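## Task

Put the red wire down on the table so it sits apart from the rest, with at least a hand's width of space between it and any other wire; a wire left dangling over the table edge may count as failure.

## Robot and tools

Robot: two arms, left_arm and right_arm, each with a two-finger gripper and a wrist camera. The left arm's base is near y = +0.27 m and the right arm's near y = -0.32 m in the scene frame. Fixed cameras: cam_high and cam_low, on a beam behind the arms; wrist cameras: cam_left_wrist and cam_right_wrist. All images are 896x504.

Frames. Scene frame: origin at table-top height, halfway between the bases, a little behind the near table edge; +z up, +x out across the table, +y toward left_arm (not the image's left). Reported gripper positions (m) and quaternions (wxyz) are in each arm's own base frame, which is nearly aligned with the scene frame but shifted to that base. Motion offsets are along the current Hand target's own axes: the fingers point along the gripper's +z and spread along its y. The reported point lies between the finger pads, about 1 cm back from the tips.

Row layout (used by execute_actions and move): always 14 numbers, one flat list covering both arms: left_arm dx, dy, dz, rx, ry, rz, opening, then right_arm in that same order. The six pose numbers are offsets, not poses: they count from the arm's Hand target as it was when the action or move began, on a scale where 1.0 equals 0.6 m or 180 degrees, each limited to -1..1. rx, ry, rz form a single rotation vector. Opening is absolute, not an offset: +1 fully open (0.093 m), -1 closed. Sending all six pose zeros re-requests the current Hand target; a 0 in the opening slot is a real command (half open), so repeat the present opening to leave a gripper unchanged.

execute_actions(actions, cameras): actions is a list of actions; each action is up to 15 rows, one per 1/30 s step, and a short action repeats its last row. Every row is measured from the action's start pose, not the previous row, so the same offset sent again moves further. An empty list returns camera images and extra state. cameras: list of names, ["all"], or []; an unknown name voids the call.

move(target, speed, blend, opening_speed, grip_force, blocking, cameras): drives grippers in straight lines toward target, which is one 14-number row or a list of up to 15 rows, all measured from the same starting Hand targets. speed in m/s, 0.002 to 2.9 (default 0.25), one value or one per target. blend in m rounds corners between listed targets (0 = stop at each). opening_speed: per second on the -1..1 scale, at least 0.2. grip_force: newtons per pad, 10 to 50, one value or one per arm; it persists, and lower force closes slowly. blocking=false returns early while the motion continues. A move is capped at 10 s and does not avoid obstacles or the other arm. Keep paths away from an arm's own base. The result adds a "move:" line: done, off_target, moving, held or fault, plus limits such as paced (pose clipped) or held (steps withheld).

wait(seconds 0 to 10, cameras): lets time pass holding commands. stop(cameras): brakes a running move. zoom_image(camera, region=[x0,y0,x1,y1] pixels, at most 504x504): magnifies the latest image from one of the four cameras. finished_scene(scene): ends the current scene, giving its number; irreversible, so call it only once both wires rest apart on the table with the robot clear.

Reading results. Hand target is the last commanded pose (after clipping orientation to within 40 degrees of the measured one); grippers often stop short of it, so check positions and re-send the shortfall as an offset. grip_measured reads +1 open to -1 closed; pads meet near -0.94; each millimetre of object width adds about 0.0208. Joint positions ends with the finger gap in metres. Joint torques include the arm's own weight and are noisy. Tool commands shows present commands. Calibration for all cameras is provided; fixed cameras may be off by a couple of degrees and millimetres.

Cautions. Avoid dropping wires, releasing them while moving, or letting any wire end off the table. Don't slam or press hard into the table, the bar, plate or rail behind it, or the other arm; never let one gripper close on the other's fingers. Faster moves and targets set far beyond a contact push harder; to end a push, command the target back past the gripper. Long reaches, held loads and pushing at unreachable poses heat motors; MOTOR HOT appears at 75 °C and an over-temperature fault folds the arm at 90 °C. Loose objects may get nudged occasionally, so recheck the cameras before finishing.

Each tool is called after "Emit:" as name(argument=value, ...) on one line, values as JSON.

## Session

Emit:
execute_actions(actions=[])

Scene clock: 0.00 s.
left_arm: end_effector_position=(+0.3754, +0.0001, +0.4021) grip_measured=+1.000 end_effector_quat_wxyz=(+0.707, +0.000, +0.707, +0.000) | right_arm: end_effector_position=(+0.3402, +0.3171, +0.2563) grip_measured=-0.931 end_effector_quat_wxyz=(+0.460, -0.488, +0.597, +0.439)
Joint positions: left_arm=[0 1.047 1.047 0 0 0 0.093] | right_arm=[0.446 1.649 1.156 0.147 -0.973 -0.213 0.001]
Joint velocities: within noise
Joint torques (N m): no reading
Heat: left arm: 42 °C; right arm: 40 °C.
Hand target: left_arm +0.3730, +0.0000, +0.4120; +0.716, +0.000, +0.698, +0.000 | right_arm +0.3413, +0.3162, +0.2695; +0.475, -0.491, +0.587, +0.435
Tool commands: left_gripper/opening=+1.0 right_gripper/opening=-0.936209

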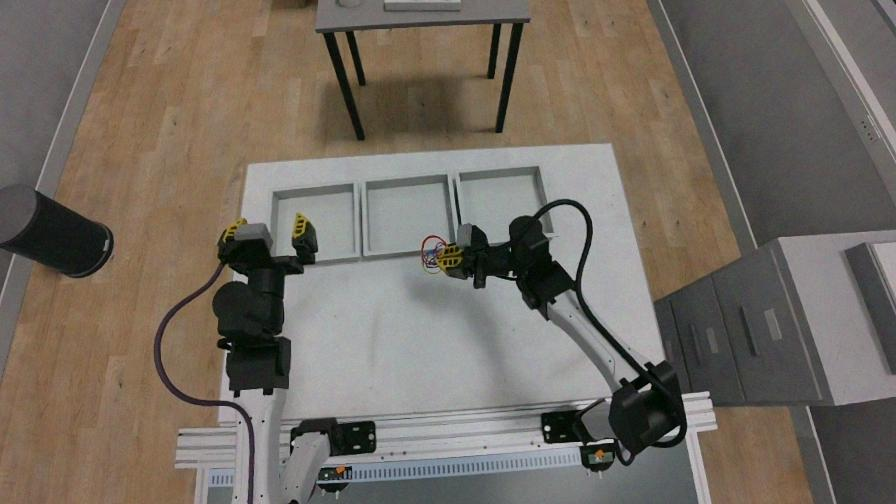

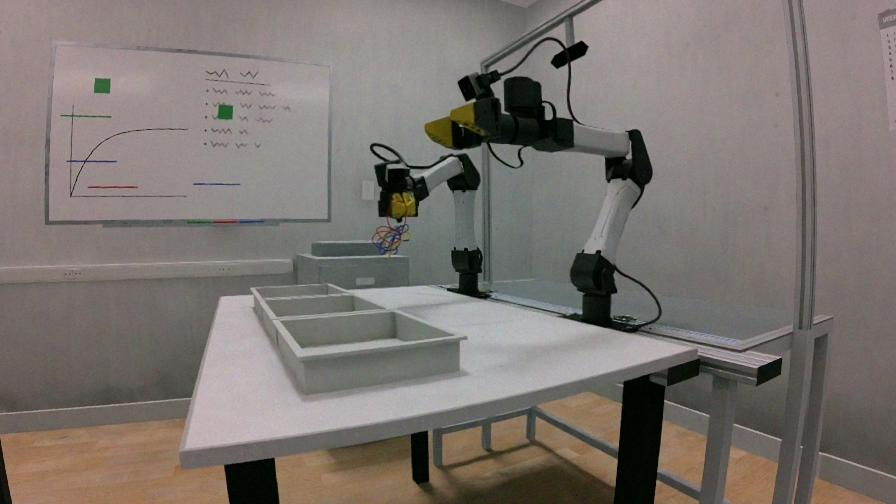

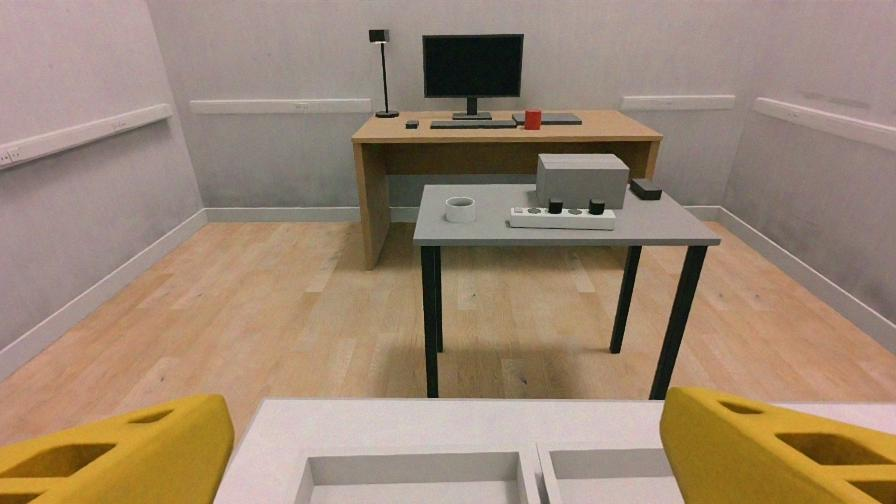

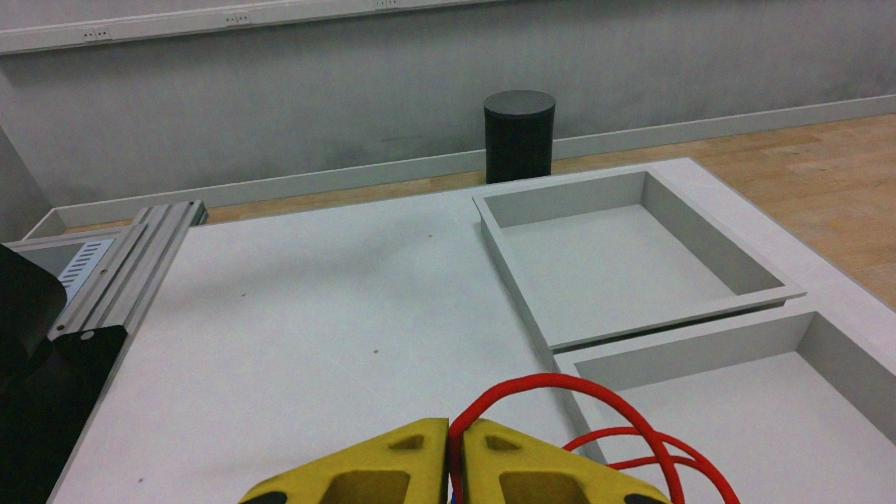

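Emit:
zoom_image(camera="cam_low", region=[340, 180, 450, 270])

Emit:
zoom_image(camera="cam_high", region=[390, 210, 490, 290])

Emit:
zoom_image(camera="cam_right_wrist", region=[400, 340, 800, 504])

Scaled by 4.582 from the camera's 896x504 image, which has a finer 1280x720 frame.

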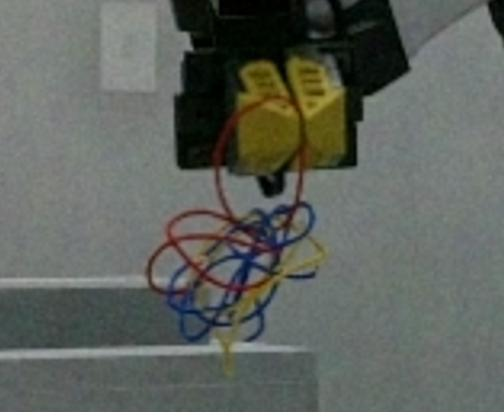

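Scaled by 5.040 from the camera's 896x504 image, which has a finer 1280x720 frame.

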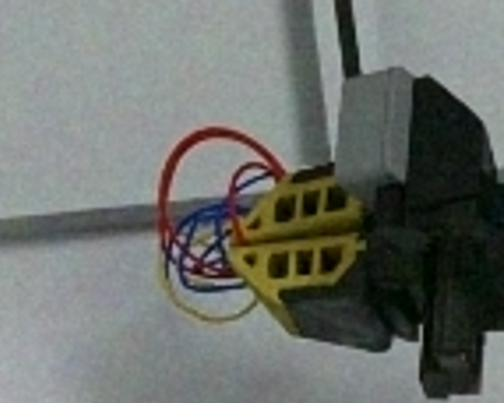

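Scaled by 1.260 from the camera's 896x504 image, which has a finer 1280x720 frame.

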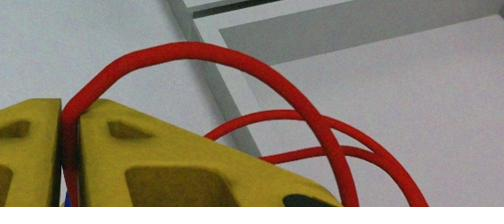

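Emit:
move(target=[0.132,-0.033,-0.075,0.278,0,0,1,-0.1425,-0.105,-0.011,0,0,0,-0.936209], speed=0.12, cameras=["all"])

Scene clock: 57.77 s.
left_arm: end_effector_position=(+0.3307, -0.0208, +0.3370) grip_measured=+1.000 end_effector_quat_wxyz=(+0.651, +0.304, +0.632, -0.290) | right_arm: end_effector_position=(+0.4030, +0.3176, +0.3416) grip_measured=-0.931 end_effector_quat_wxyz=(+0.462, -0.485, +0.600, +0.438)
Joint positions: left_arm=[0.452 1.191 0.835 0.42 1.319 -0.033 0.093] | right_arm=[0.383 1.847 1.739 -0.265 -1.025 -0.244 0.001]
Joint torques (N m): left_arm=[0.69 -2.99 7.02 1.87 0.09 -0.11] | right_arm=[-0.96 -7.68 10.36 1.67 -0.32 -0.06]
Heat: left arm: 53 °C; right arm: 46 °C.
Hand target: left_arm +0.3300, -0.0199, +0.3316; +0.649, +0.303, +0.633, -0.295 | right_arm +0.4084, +0.3149, +0.3520; +0.475, -0.491, +0.587, +0.435
Off the commanded pose: left_arm 0.005 m, 1 deg | right_arm 0.012 m, 2 deg.
move: off_target (right_arm)
camera_calibration:
cam_left_wrist: T_world_to_cam=[[-0.77139, -0.635041, -0.0409818, 0.254517], [-0.233061, 0.341853, -0.910395, 0.429318], [0.592148, -0.692719, -0.411705, 0.0183189], [0, 0, 0, 1]] pos_world=[0.285542, 0.0275556, 0.408821]
cam_right_wrist: T_world_to_cam=[[0.986574, -0.134994, -0.091918, -0.322731], [-0.151755, -0.549759, -0.821423, 0.559414], [0.0603546, 0.824343, -0.562864, -0.00738284], [0, 0, 0, 1]] pos_world=[0.403738, 0.270062, 0.425695]

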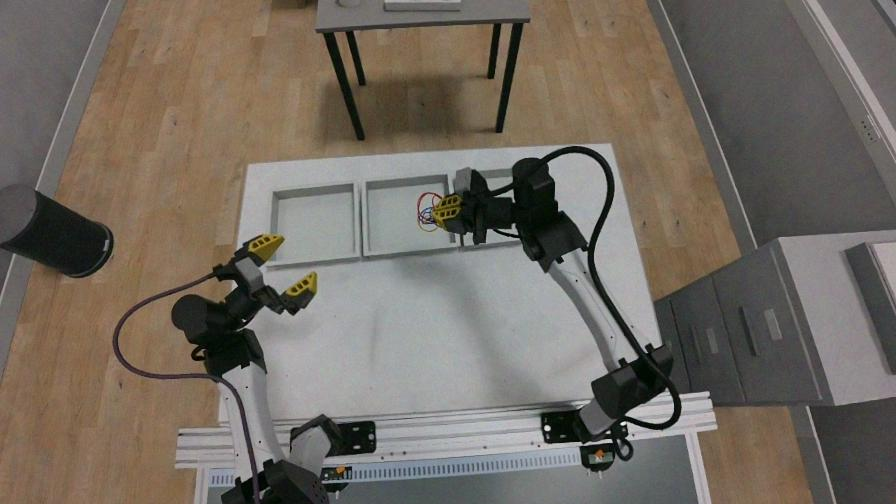

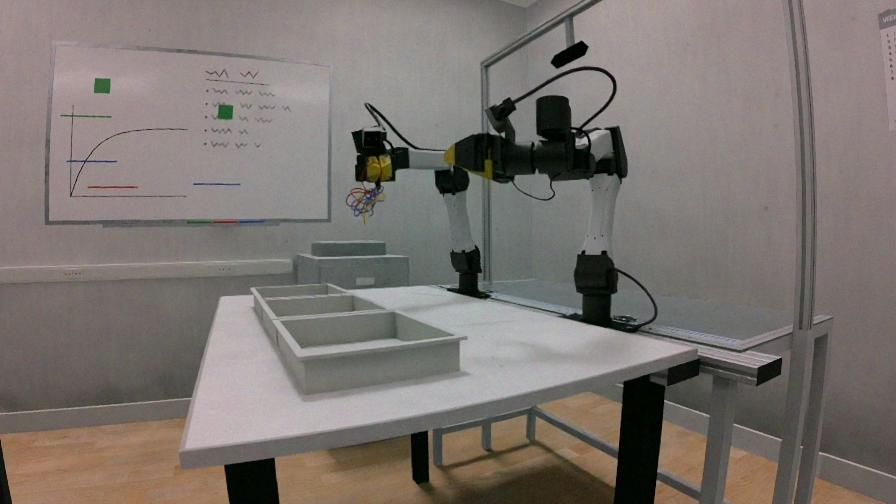

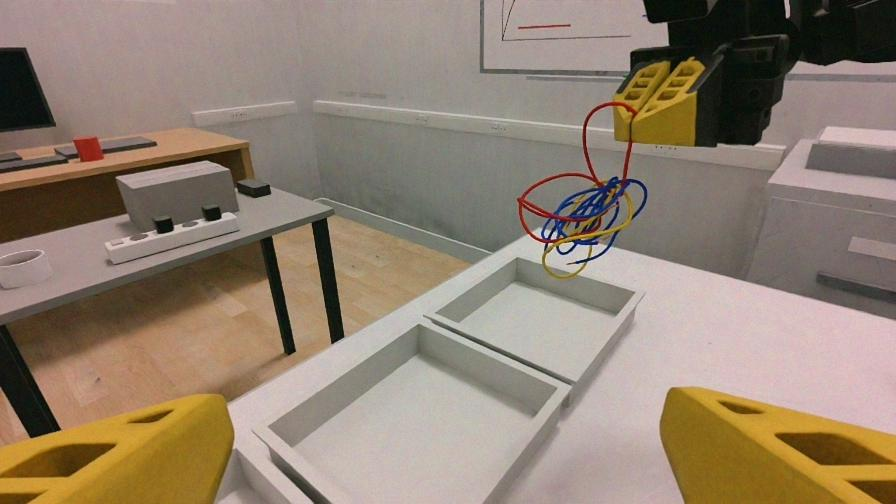

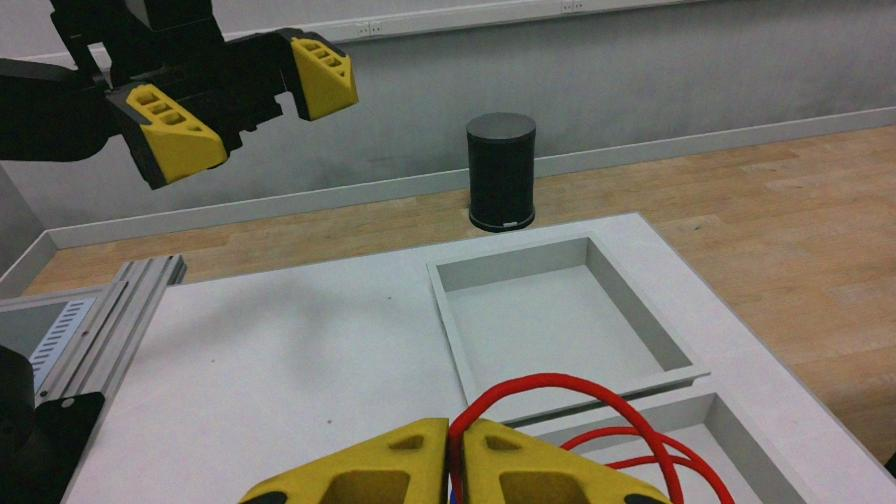

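Emit:
zoom_image(camera="cam_left_wrist", region=[490, 80, 680, 290])

Emit:
zoom_image(camera="cam_low", region=[330, 150, 400, 230])

Emit:
zoom_image(camera="cam_high", region=[400, 180, 470, 240])

Scaled by 2.400 from the camera's 896x504 image, which has a finer 1280x720 frame.

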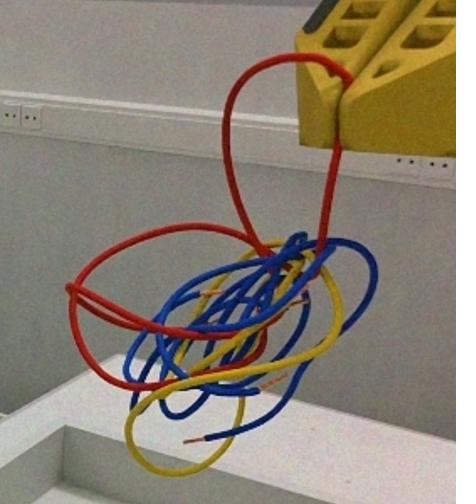

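Scaled by 6.300 from the camera's 896x504 image, which has a finer 1280x720 frame.

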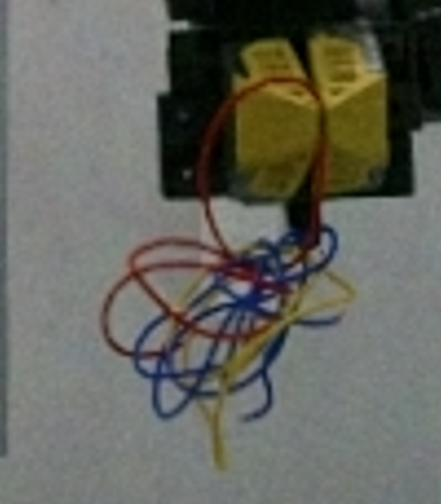

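Scaled by 7.200 from the camera's 896x504 image, which has a finer 1280x720 frame.

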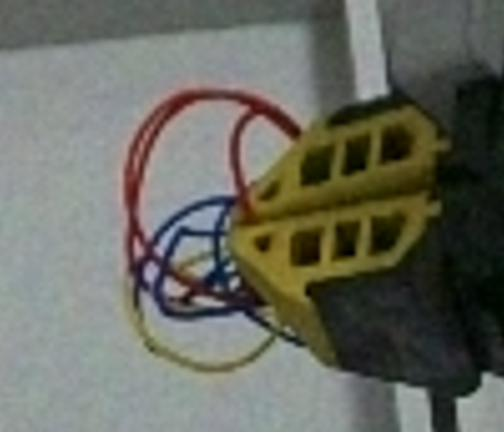

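Emit:
move(target=[0.083,-0.051,-0.043,0.0556,0.139,0.012,1,0.233,0.107,-0.0275,0,0.222,0,-0.936209], speed=0.1, cameras=["all"])

Emit:
zoom_image(camera="cam_left_wrist", region=[400, 80, 720, 290])

Scene clock: 115.57 s.
left_arm: end_effector_position=(+0.2879, -0.0215, +0.2737) grip_measured=+1.000 end_effector_quat_wxyz=(+0.467, +0.413, +0.731, -0.277) | right_arm: end_effector_position=(+0.3358, +0.2851, +0.2187) grip_measured=-0.931 end_effector_quat_wxyz=(+0.244, -0.605, +0.717, +0.245)
Joint positions: left_arm=[0.486 1.436 1.361 -1.417 1.147 1.464 0.093] | right_arm=[0.495 1.847 1.792 -1.08 -0.575 -0.777 0.001]
Joint torques (N m): left_arm=[0.21 -4 10.93 0.53 0.6 0.2] | right_arm=[0.65 -9.16 5.91 1.01 -0.22 -0.11]
Heat: left arm: 49 °C; right arm: 49 °C.
Hand target: left_arm +0.2913, -0.0197, +0.2809; +0.473, +0.426, +0.724, -0.264 | right_arm +0.3334, +0.2849, +0.2200; +0.246, -0.610, +0.714, +0.241
Off the commanded pose: left_arm 0.008 m, 2 deg | right_arm 0.003 m, 1 deg.
move: done
camera_calibration:
cam_left_wrist: T_world_to_cam=[[-0.871806, -0.489641, 0.0143522, 0.235416], [-0.380032, 0.657579, -0.650512, 0.339984], [0.30908, -0.572575, -0.75936, 0.196374], [0, 0, 0, 1]] pos_world=[0.273746, 0.00414188, 0.366903]
cam_right_wrist: T_world_to_cam=[[0.986333, -0.147395, -0.0736281, -0.272535], [-0.162563, -0.943357, -0.289225, 0.429904], [-0.0268273, 0.297241, -0.954425, 0.219482], [0, 0, 0, 1]] pos_world=[0.344585, 0.300144, 0.313752]

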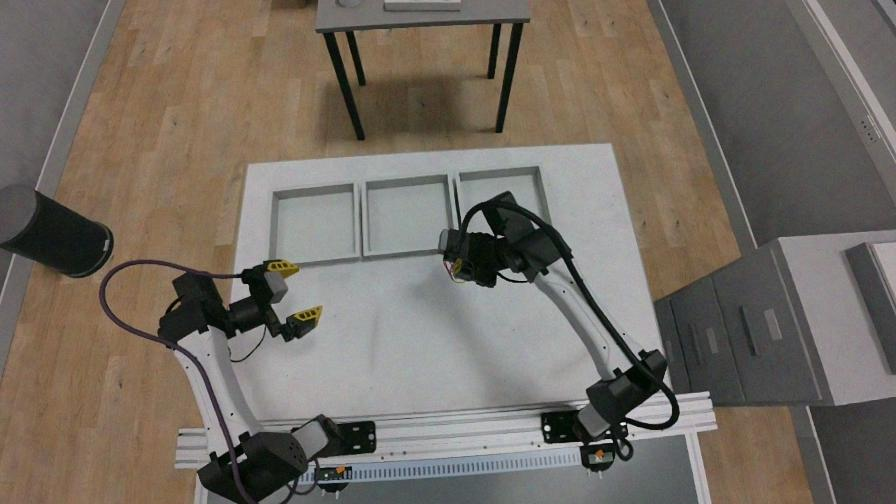

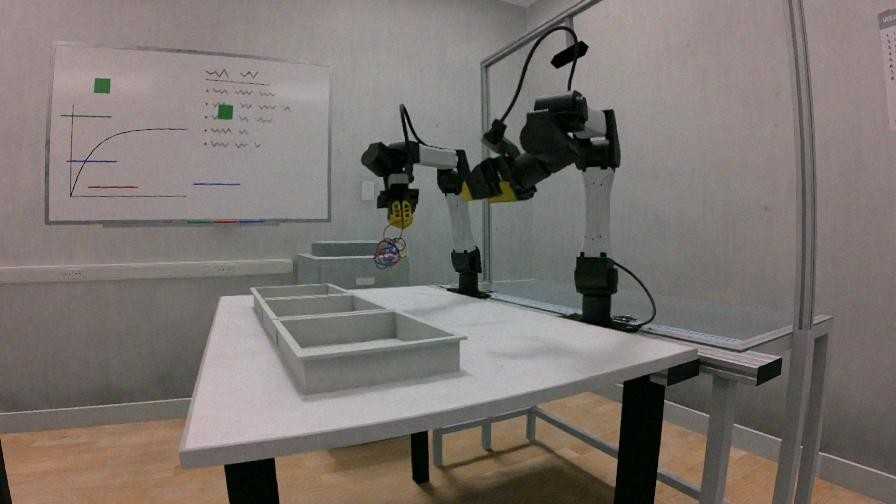

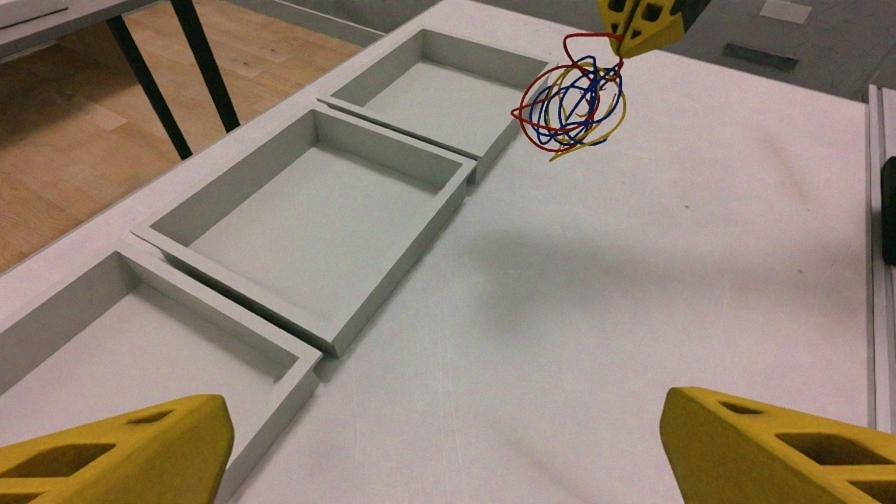

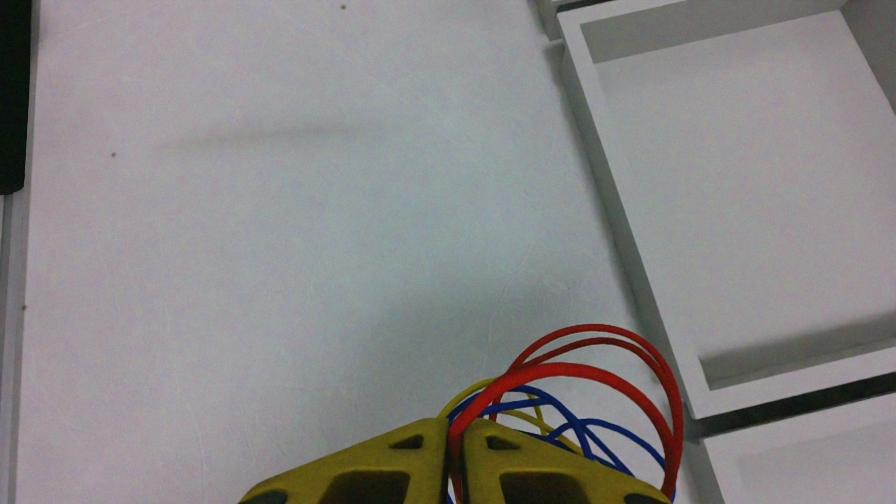

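Scaled by 1.575 from the camera's 896x504 image, which has a finer 1280x720 frame.

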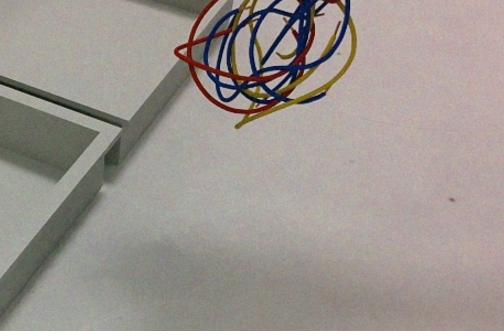

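Emit:
move(target=[0,0,0,0.06,0,0.028,1,0.1075,-0.007,0.127,0,0,0,-0.936209], speed=0.06, cameras=["all"])

Emit:
zoom_image(camera="cam_left_wrist", region=[300, 80, 620, 290])

Emit:
zoom_image(camera="cam_low", region=[350, 210, 440, 310])

Scene clock: 128.17 s.
left_arm: end_effector_position=(+0.2884, -0.0202, +0.2742) grip_measured=+1.000 end_effector_quat_wxyz=(+0.461, +0.461, +0.706, -0.276) | right_arm: end_effector_position=(+0.3307, +0.2821, +0.1174) grip_measured=-0.931 end_effector_quat_wxyz=(+0.233, -0.604, +0.721, +0.246)
Joint positions: left_arm=[0.486 1.523 1.45 -1.57 1.134 1.69 0.093] | right_arm=[0.495 1.847 1.397 -0.709 -0.573 -0.778 0.001]
Joint torques (N m): left_arm=[-0.29 -4.4 10.51 0.18 0.66 0.2] | right_arm=[0.73 -8.83 6.3 1.31 -0.29 -0.02]
Heat: left arm: 52 °C; right arm: 47 °C.
Hand target: left_arm +0.2913, -0.0196, +0.2809; +0.442, +0.500, +0.677, -0.310 | right_arm +0.3332, +0.2848, +0.1201; +0.246, -0.610, +0.714, +0.241
Off the commanded pose: left_arm 0.007 m, 7 deg | right_arm 0.005 m, 2 deg.
joint sent to its limit (left arm) — joint 4 (wrist pitch), lower limit. The joint targets are off in orientation, not in position.
move: off_target (left_arm)
camera_calibration:
cam_left_wrist: T_world_to_cam=[[-0.913356, -0.405266, -0.0392579, 0.264891], [-0.288787, 0.712763, -0.639195, 0.311317], [0.287026, -0.572475, -0.768042, 0.206042], [0, 0, 0, 1]] pos_world=[0.272705, 0.00340976, 0.36764]
cam_right_wrist: T_world_to_cam=[[0.984763, -0.148122, -0.0911103, -0.272611], [-0.167769, -0.947103, -0.273585, 0.39785], [-0.045767, 0.284702, -0.957523, 0.133669], [0, 0, 0, 1]] pos_world=[0.341322, 0.29837, 0.212]

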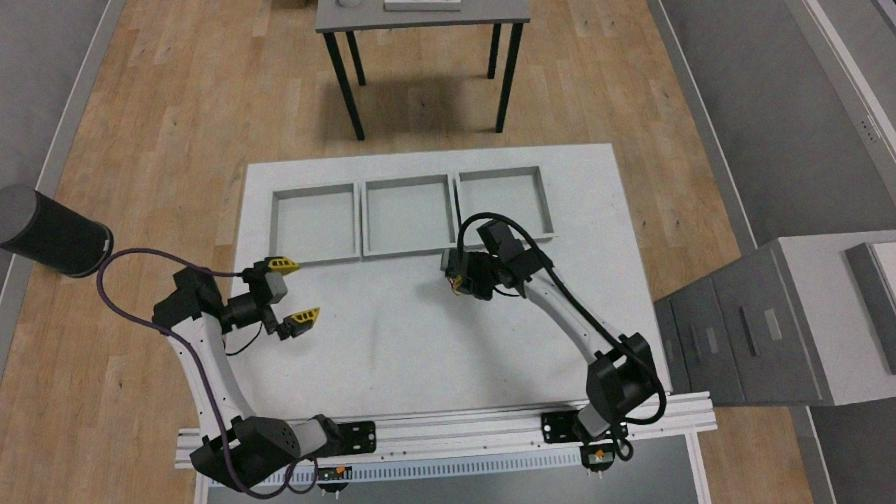

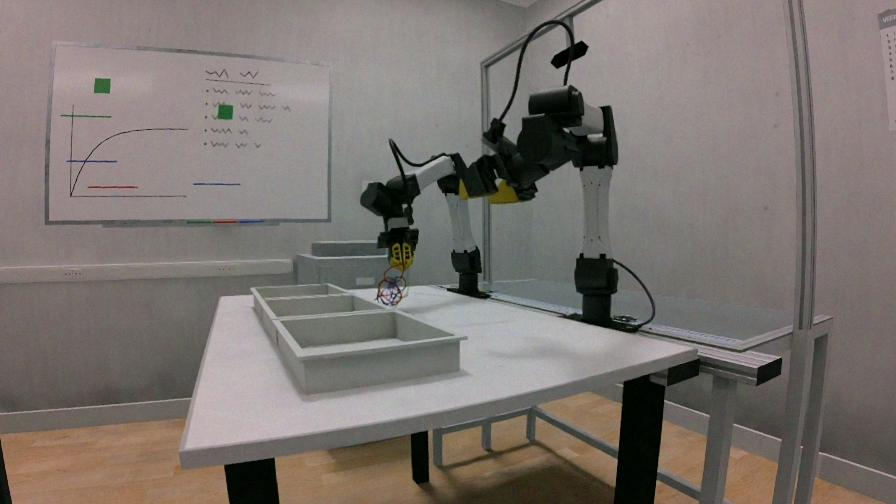

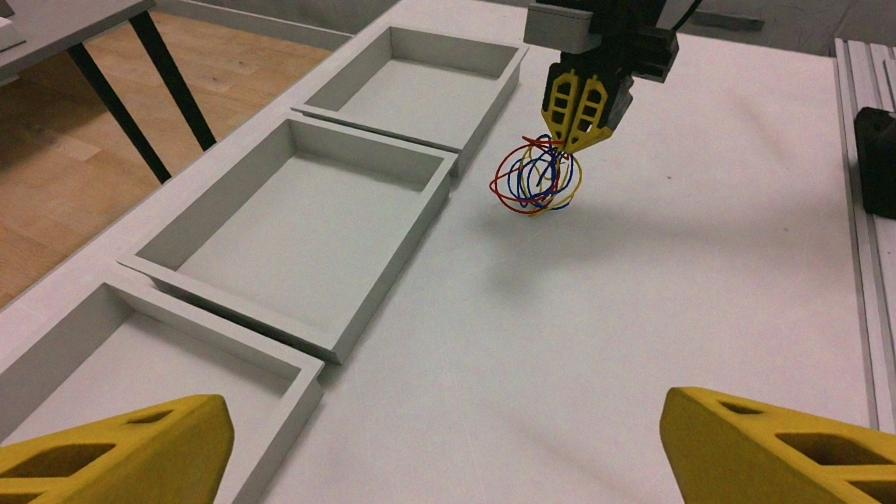

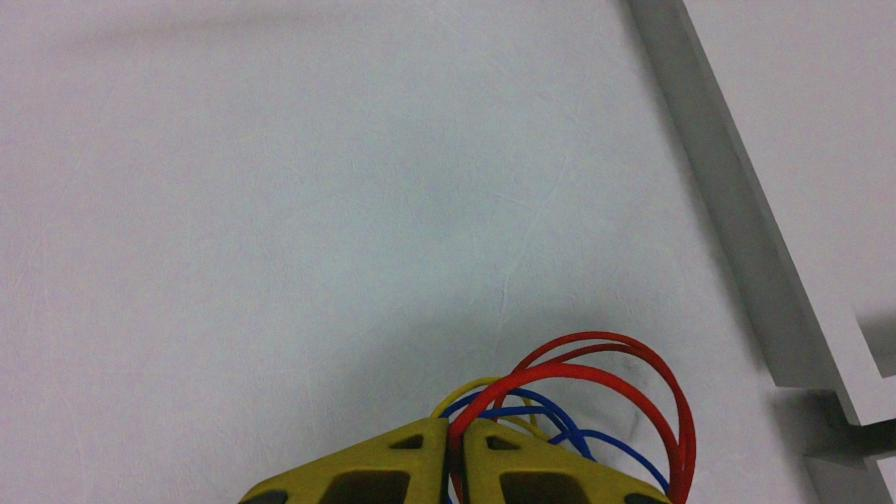

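Scaled by 1.575 from the camera's 896x504 image, which has a finer 1280x720 frame.

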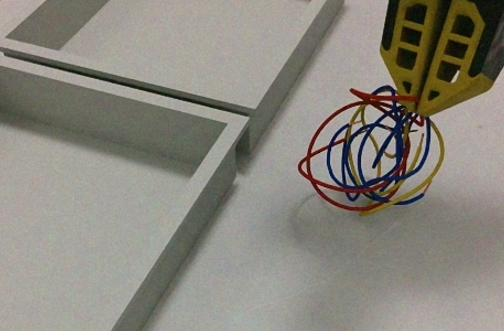

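Scaled by 5.040 from the camera's 896x504 image, which has a finer 1280x720 frame.

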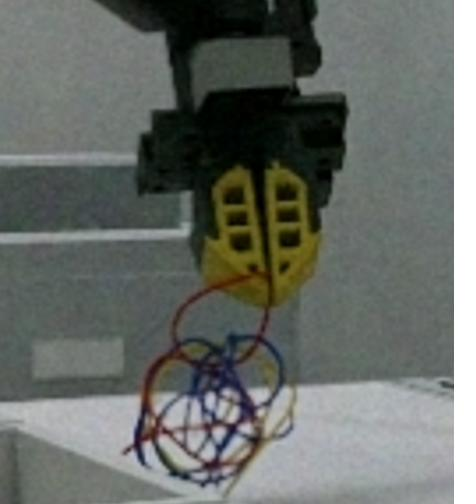

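Emit:
move(target=[0.1605,-0.096,0.428,0,-0.053,0,-0.11,-0.0215,0.0014,-0.0255,0,0,0,-0.936209], speed=0.1, cameras=["all"])

Emit:
zoom_image(camera="cam_left_wrist", region=[250, 0, 650, 504])

Emit:
zoom_image(camera="cam_low", region=[340, 190, 480, 310])

Scene clock: 190.43 s.
left_arm: end_effector_position=(+0.3024, -0.2200, +0.0897) grip_measured=-0.107 end_effector_quat_wxyz=(+0.499, +0.476, +0.633, -0.352) | right_arm: end_effector_position=(+0.3267, +0.2800, +0.1203) grip_measured=-0.931 end_effector_quat_wxyz=(+0.220, -0.603, +0.725, +0.249)
Joint positions: left_arm=[-0.252 1.701 0.479 0.764 0.957 0.414 0.04] | right_arm=[0.495 1.847 1.419 -0.759 -0.573 -0.778 0.001]
Joint torques (N m): left_arm=[-0.25 -5.24 4.45 2.17 0.2 -0.11] | right_arm=[0.92 -10.15 9.95 0.94 -0.31 -0.1]
Heat: left arm: 55 °C; right arm: 48 °C.
Hand target: left_arm +0.3000, -0.2201, +0.0850; +0.497, +0.473, +0.638, -0.351 | right_arm +0.3333, +0.2848, +0.1401; +0.246, -0.610, +0.714, +0.241
Off the commanded pose: left_arm 0.005 m, 1 deg | right_arm 0.021 m, 3 deg.
move: off_target (right_arm)
camera_calibration:
cam_left_wrist: T_world_to_cam=[[-0.958444, -0.282891, -0.0368574, 0.229776], [-0.155023, 0.624912, -0.765149, 0.29132], [0.239487, -0.727638, -0.642797, -0.0849689], [0, 0, 0, 1]] pos_world=[0.285738, -0.178874, 0.176754]
cam_right_wrist: T_world_to_cam=[[0.982265, -0.149438, -0.113244, -0.264903], [-0.174228, -0.950642, -0.256756, 0.397049], [-0.0692855, 0.271932, -0.959819, 0.148457], [0, 0, 0, 1]] pos_world=[0.339668, 0.297495, 0.214438]

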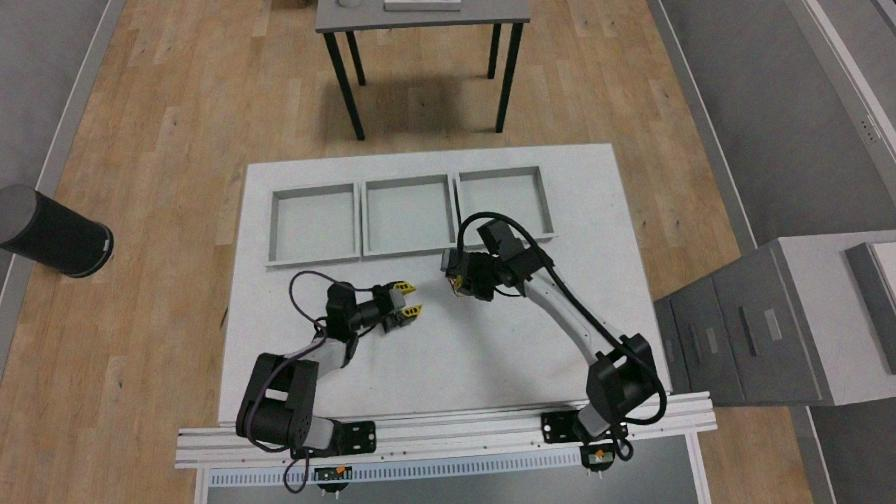

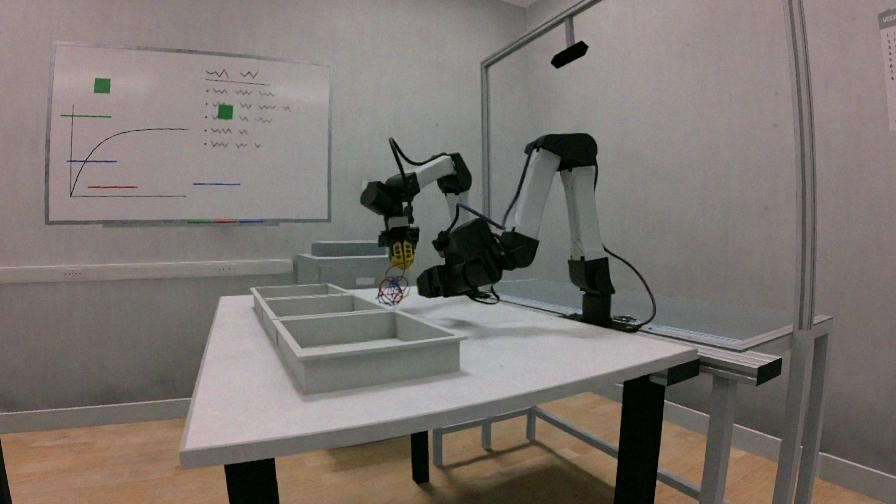

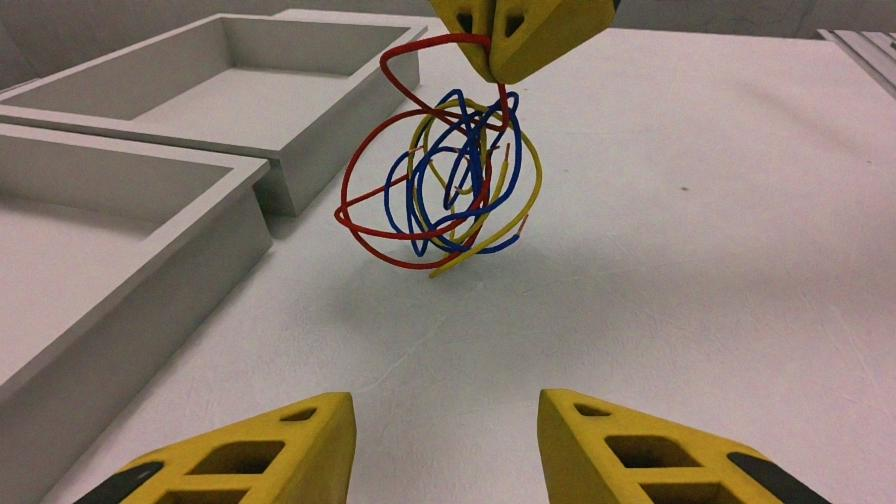

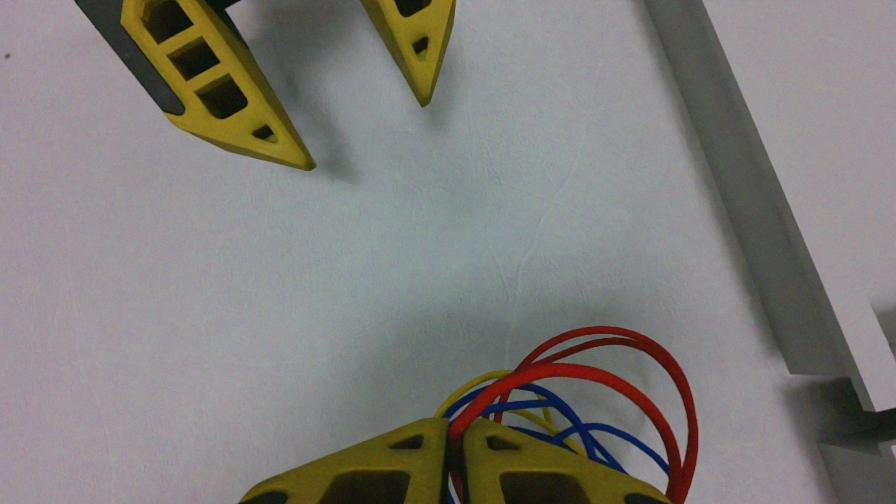

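Scaled by 1.000.

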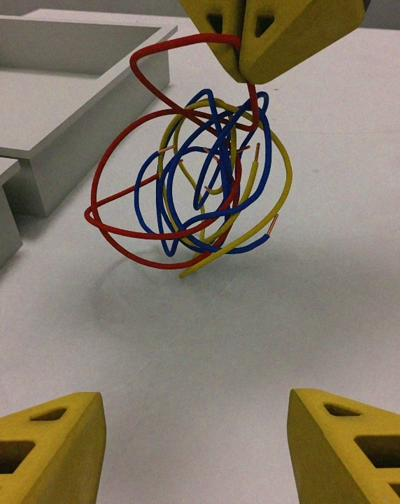

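Scaled by 3.600 from the camera's 896x504 image, which has a finer 1280x720 frame.

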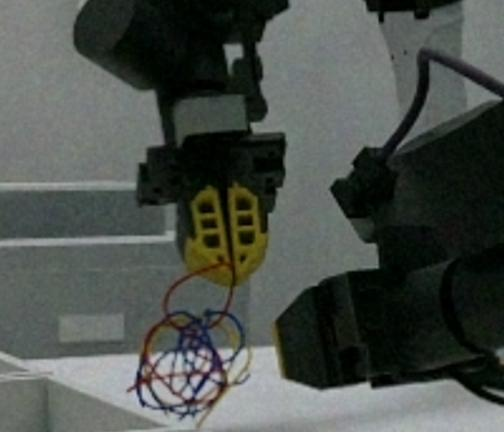

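Emit:
zoom_image(camera="cam_left_wrist", region=[325, 30, 555, 285])

Scaled by 1.976 from the camera's 896x504 image, which has a finer 1280x720 frame.

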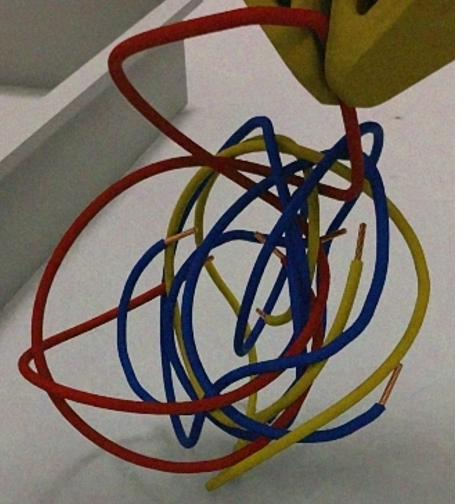

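Emit:
move(target=[-0.0278,-0.049,0.1213,0,0,0,-0.48,0,0,0,0,0,0,-0.936209], speed=0.05, cameras=["all"])

Emit:
zoom_image(camera="cam_left_wrist", region=[250, 0, 650, 504])

Emit:
zoom_image(camera="cam_low", region=[340, 220, 440, 310])

Scene clock: 229.37 s.
left_arm: end_effector_position=(+0.2856, -0.2944, +0.0726) grip_measured=-0.477 end_effector_quat_wxyz=(+0.481, +0.476, +0.646, -0.355) | right_arm: end_effector_position=(+0.3267, +0.2800, +0.1203) grip_measured=-0.931 end_effector_quat_wxyz=(+0.220, -0.603, +0.725, +0.249)
Joint positions: left_arm=[-0.533 1.821 0.516 0.922 0.7 0.254 0.022] | right_arm=[0.495 1.847 1.419 -0.759 -0.573 -0.778 0.001]
Joint torques (N m): left_arm=[-0.12 -5.9 8.59 2.32 0.1 -0.13] | right_arm=[0.49 -10.07 9.92 0.92 -0.24 -0.01]
Heat: left arm: 49 °C; right arm: 51 °C.
Hand target: left_arm +0.2951, -0.3001, +0.0816; +0.497, +0.473, +0.638, -0.351 | right_arm +0.3333, +0.2848, +0.1401; +0.246, -0.610, +0.714, +0.241
Off the commanded pose: left_arm 0.014 m, 2 deg | right_arm 0.021 m, 3 deg.
move: off_target (left_arm, right_arm)
camera_calibration:
cam_left_wrist: T_world_to_cam=[[-0.960146, -0.279427, -0.00633019, 0.191282], [-0.181945, 0.642058, -0.744753, 0.333436], [0.212169, -0.71392, -0.66731, -0.132493], [0, 0, 0, 1]] pos_world=[0.272437, -0.255225, 0.161125]
cam_right_wrist: T_world_to_cam=[[0.982265, -0.149438, -0.113244, -0.264903], [-0.174228, -0.950642, -0.256756, 0.397049], [-0.0692855, 0.271932, -0.959819, 0.148457], [0, 0, 0, 1]] pos_world=[0.339668, 0.297495, 0.214438]

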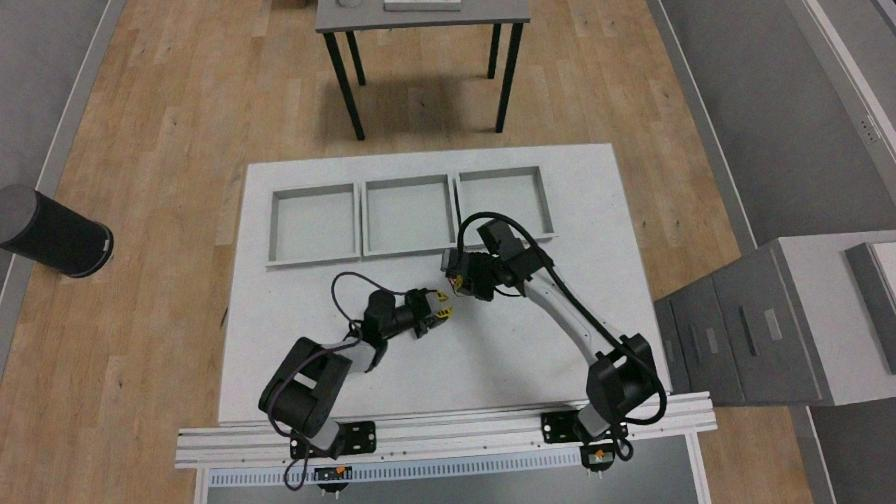

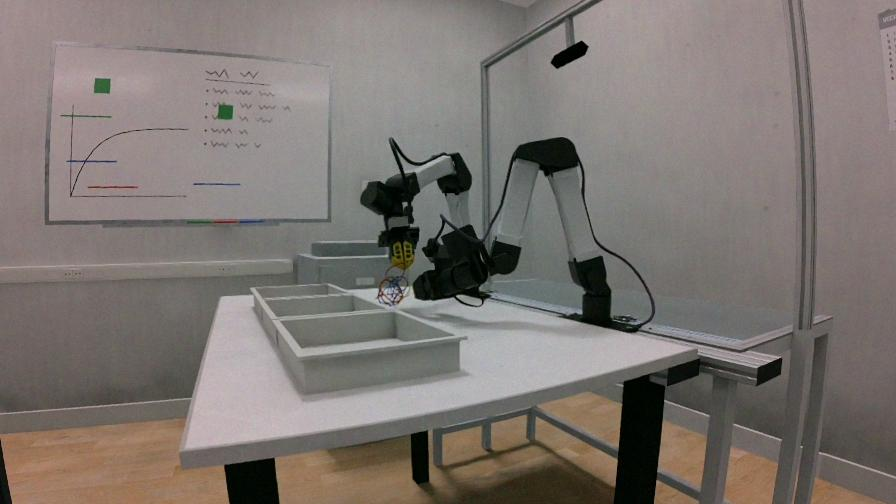

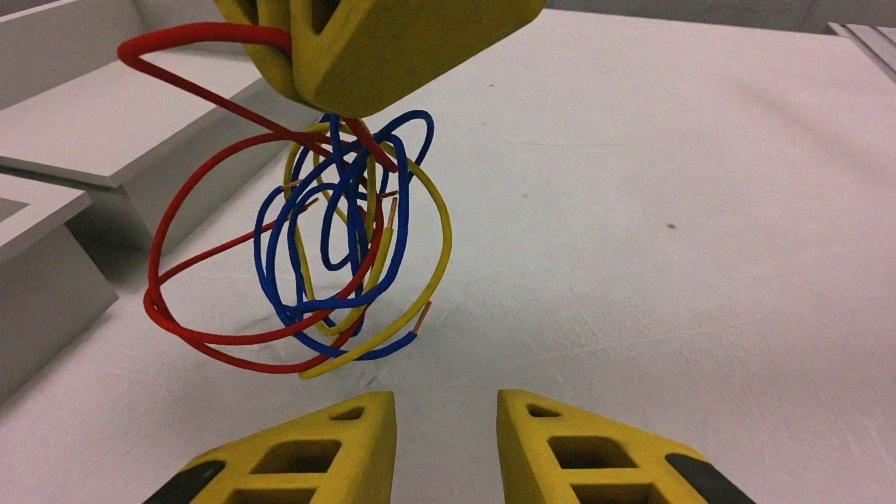

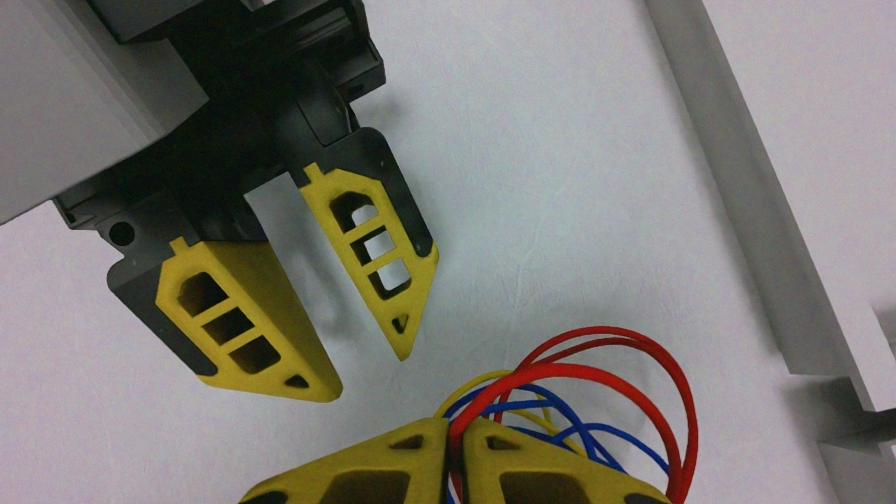

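Scaled by 1.000.

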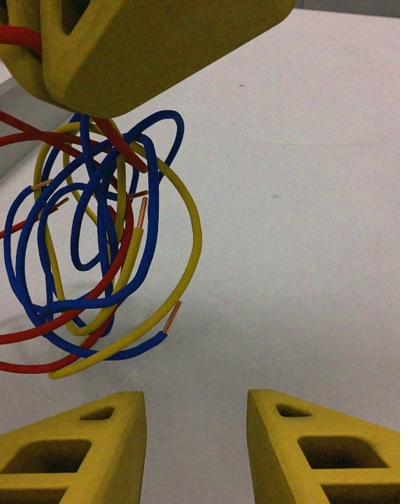

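Scaled by 5.040 from the camera's 896x504 image, which has a finer 1280x720 frame.

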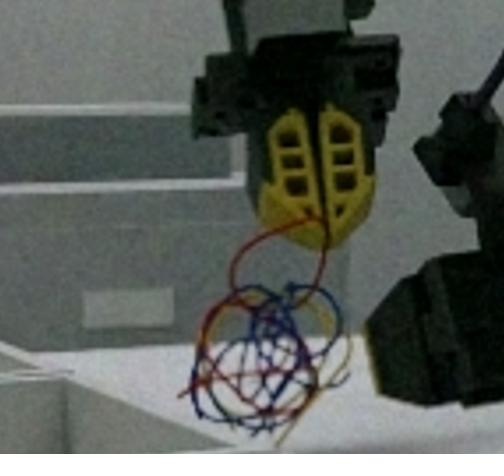

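Emit:
move(target=[-0.0183,-0.005,0.0585,0,0,0,-0.48,0,0,0,0,0,0,-0.936209], speed=0.04, cameras=["cam_left_wrist","cam_right_wrist"])

Emit:
zoom_image(camera="cam_left_wrist", region=[200, 50, 600, 504])

Scene clock: 247.70 s.
left_arm: end_effector_position=(+0.2956, -0.3299, +0.0762) grip_measured=-0.477 end_effector_quat_wxyz=(+0.486, +0.477, +0.641, -0.353) | right_arm: end_effector_position=(+0.3268, +0.2798, +0.1202) grip_measured=-0.931 end_effector_quat_wxyz=(+0.220, -0.603, +0.725, +0.248)
Joint positions: left_arm=[-0.617 1.891 0.624 0.919 0.621 0.22 0.022] | right_arm=[0.495 1.847 1.419 -0.759 -0.572 -0.778 0.001]
Joint torques (N m): left_arm=[-0.16 -6.64 9.06 2.2 0.1 -0.14] | right_arm=[0.62 -10.25 9.77 0.97 -0.22 -0.1]
Heat: left arm: 52 °C; right arm: 51 °C.
Hand target: left_arm +0.3035, -0.3360, +0.0831; +0.497, +0.473, +0.637, -0.351 | right_arm +0.3333, +0.2848, +0.1401; +0.246, -0.610, +0.714, +0.241
Off the commanded pose: left_arm 0.012 m, 1 deg | right_arm 0.021 m, 3 deg.
move: off_target (left_arm, right_arm)
camera_calibration:
cam_left_wrist: T_world_to_cam=[[-0.960117, -0.279008, -0.0181531, 0.192096], [-0.17127, 0.638204, -0.750575, 0.356718], [0.221002, -0.71753, -0.660536, -0.161875], [0, 0, 0, 1]] pos_world=[0.281304, -0.290212, 0.164306]
cam_right_wrist: T_world_to_cam=[[0.982253, -0.149978, -0.112629, -0.264979], [-0.174531, -0.950781, -0.256036, 0.397031], [-0.0686859, 0.27115, -0.960083, 0.148453], [0, 0, 0, 1]] pos_world=[0.339768, 0.297495, 0.214337]
Images, in order (width x height): cam_left_wrist 896x504, cam_right_wrist 896x504.

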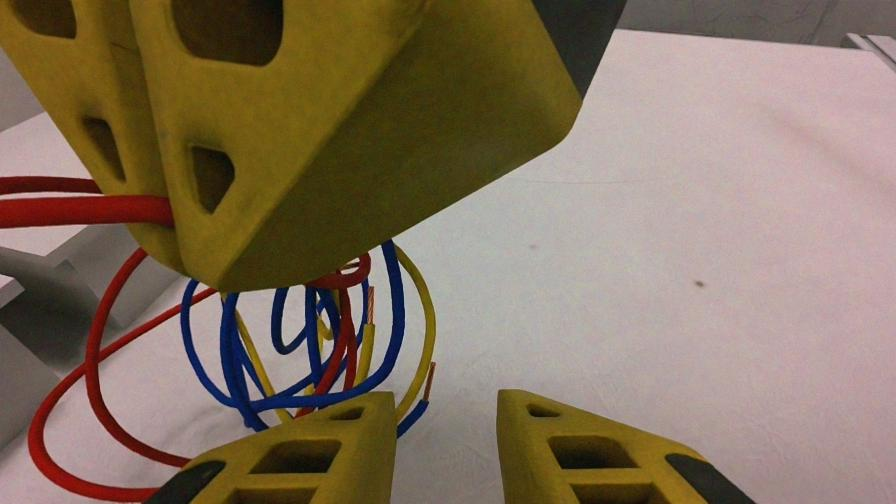

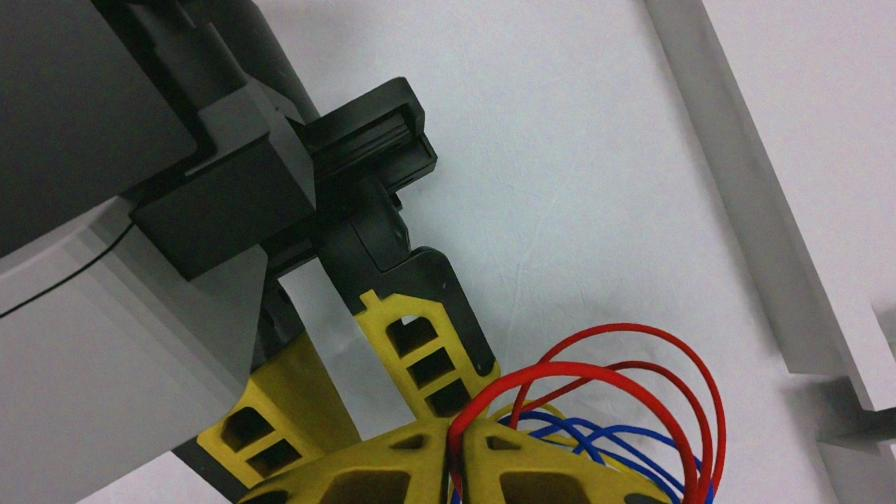

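Scaled by 1.110 from the camera's 896x504 image, which has a finer 1280x720 frame.

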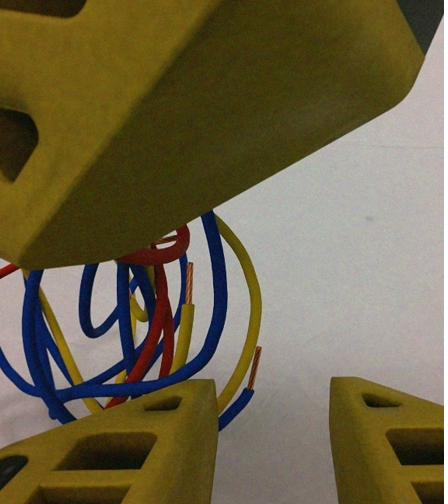

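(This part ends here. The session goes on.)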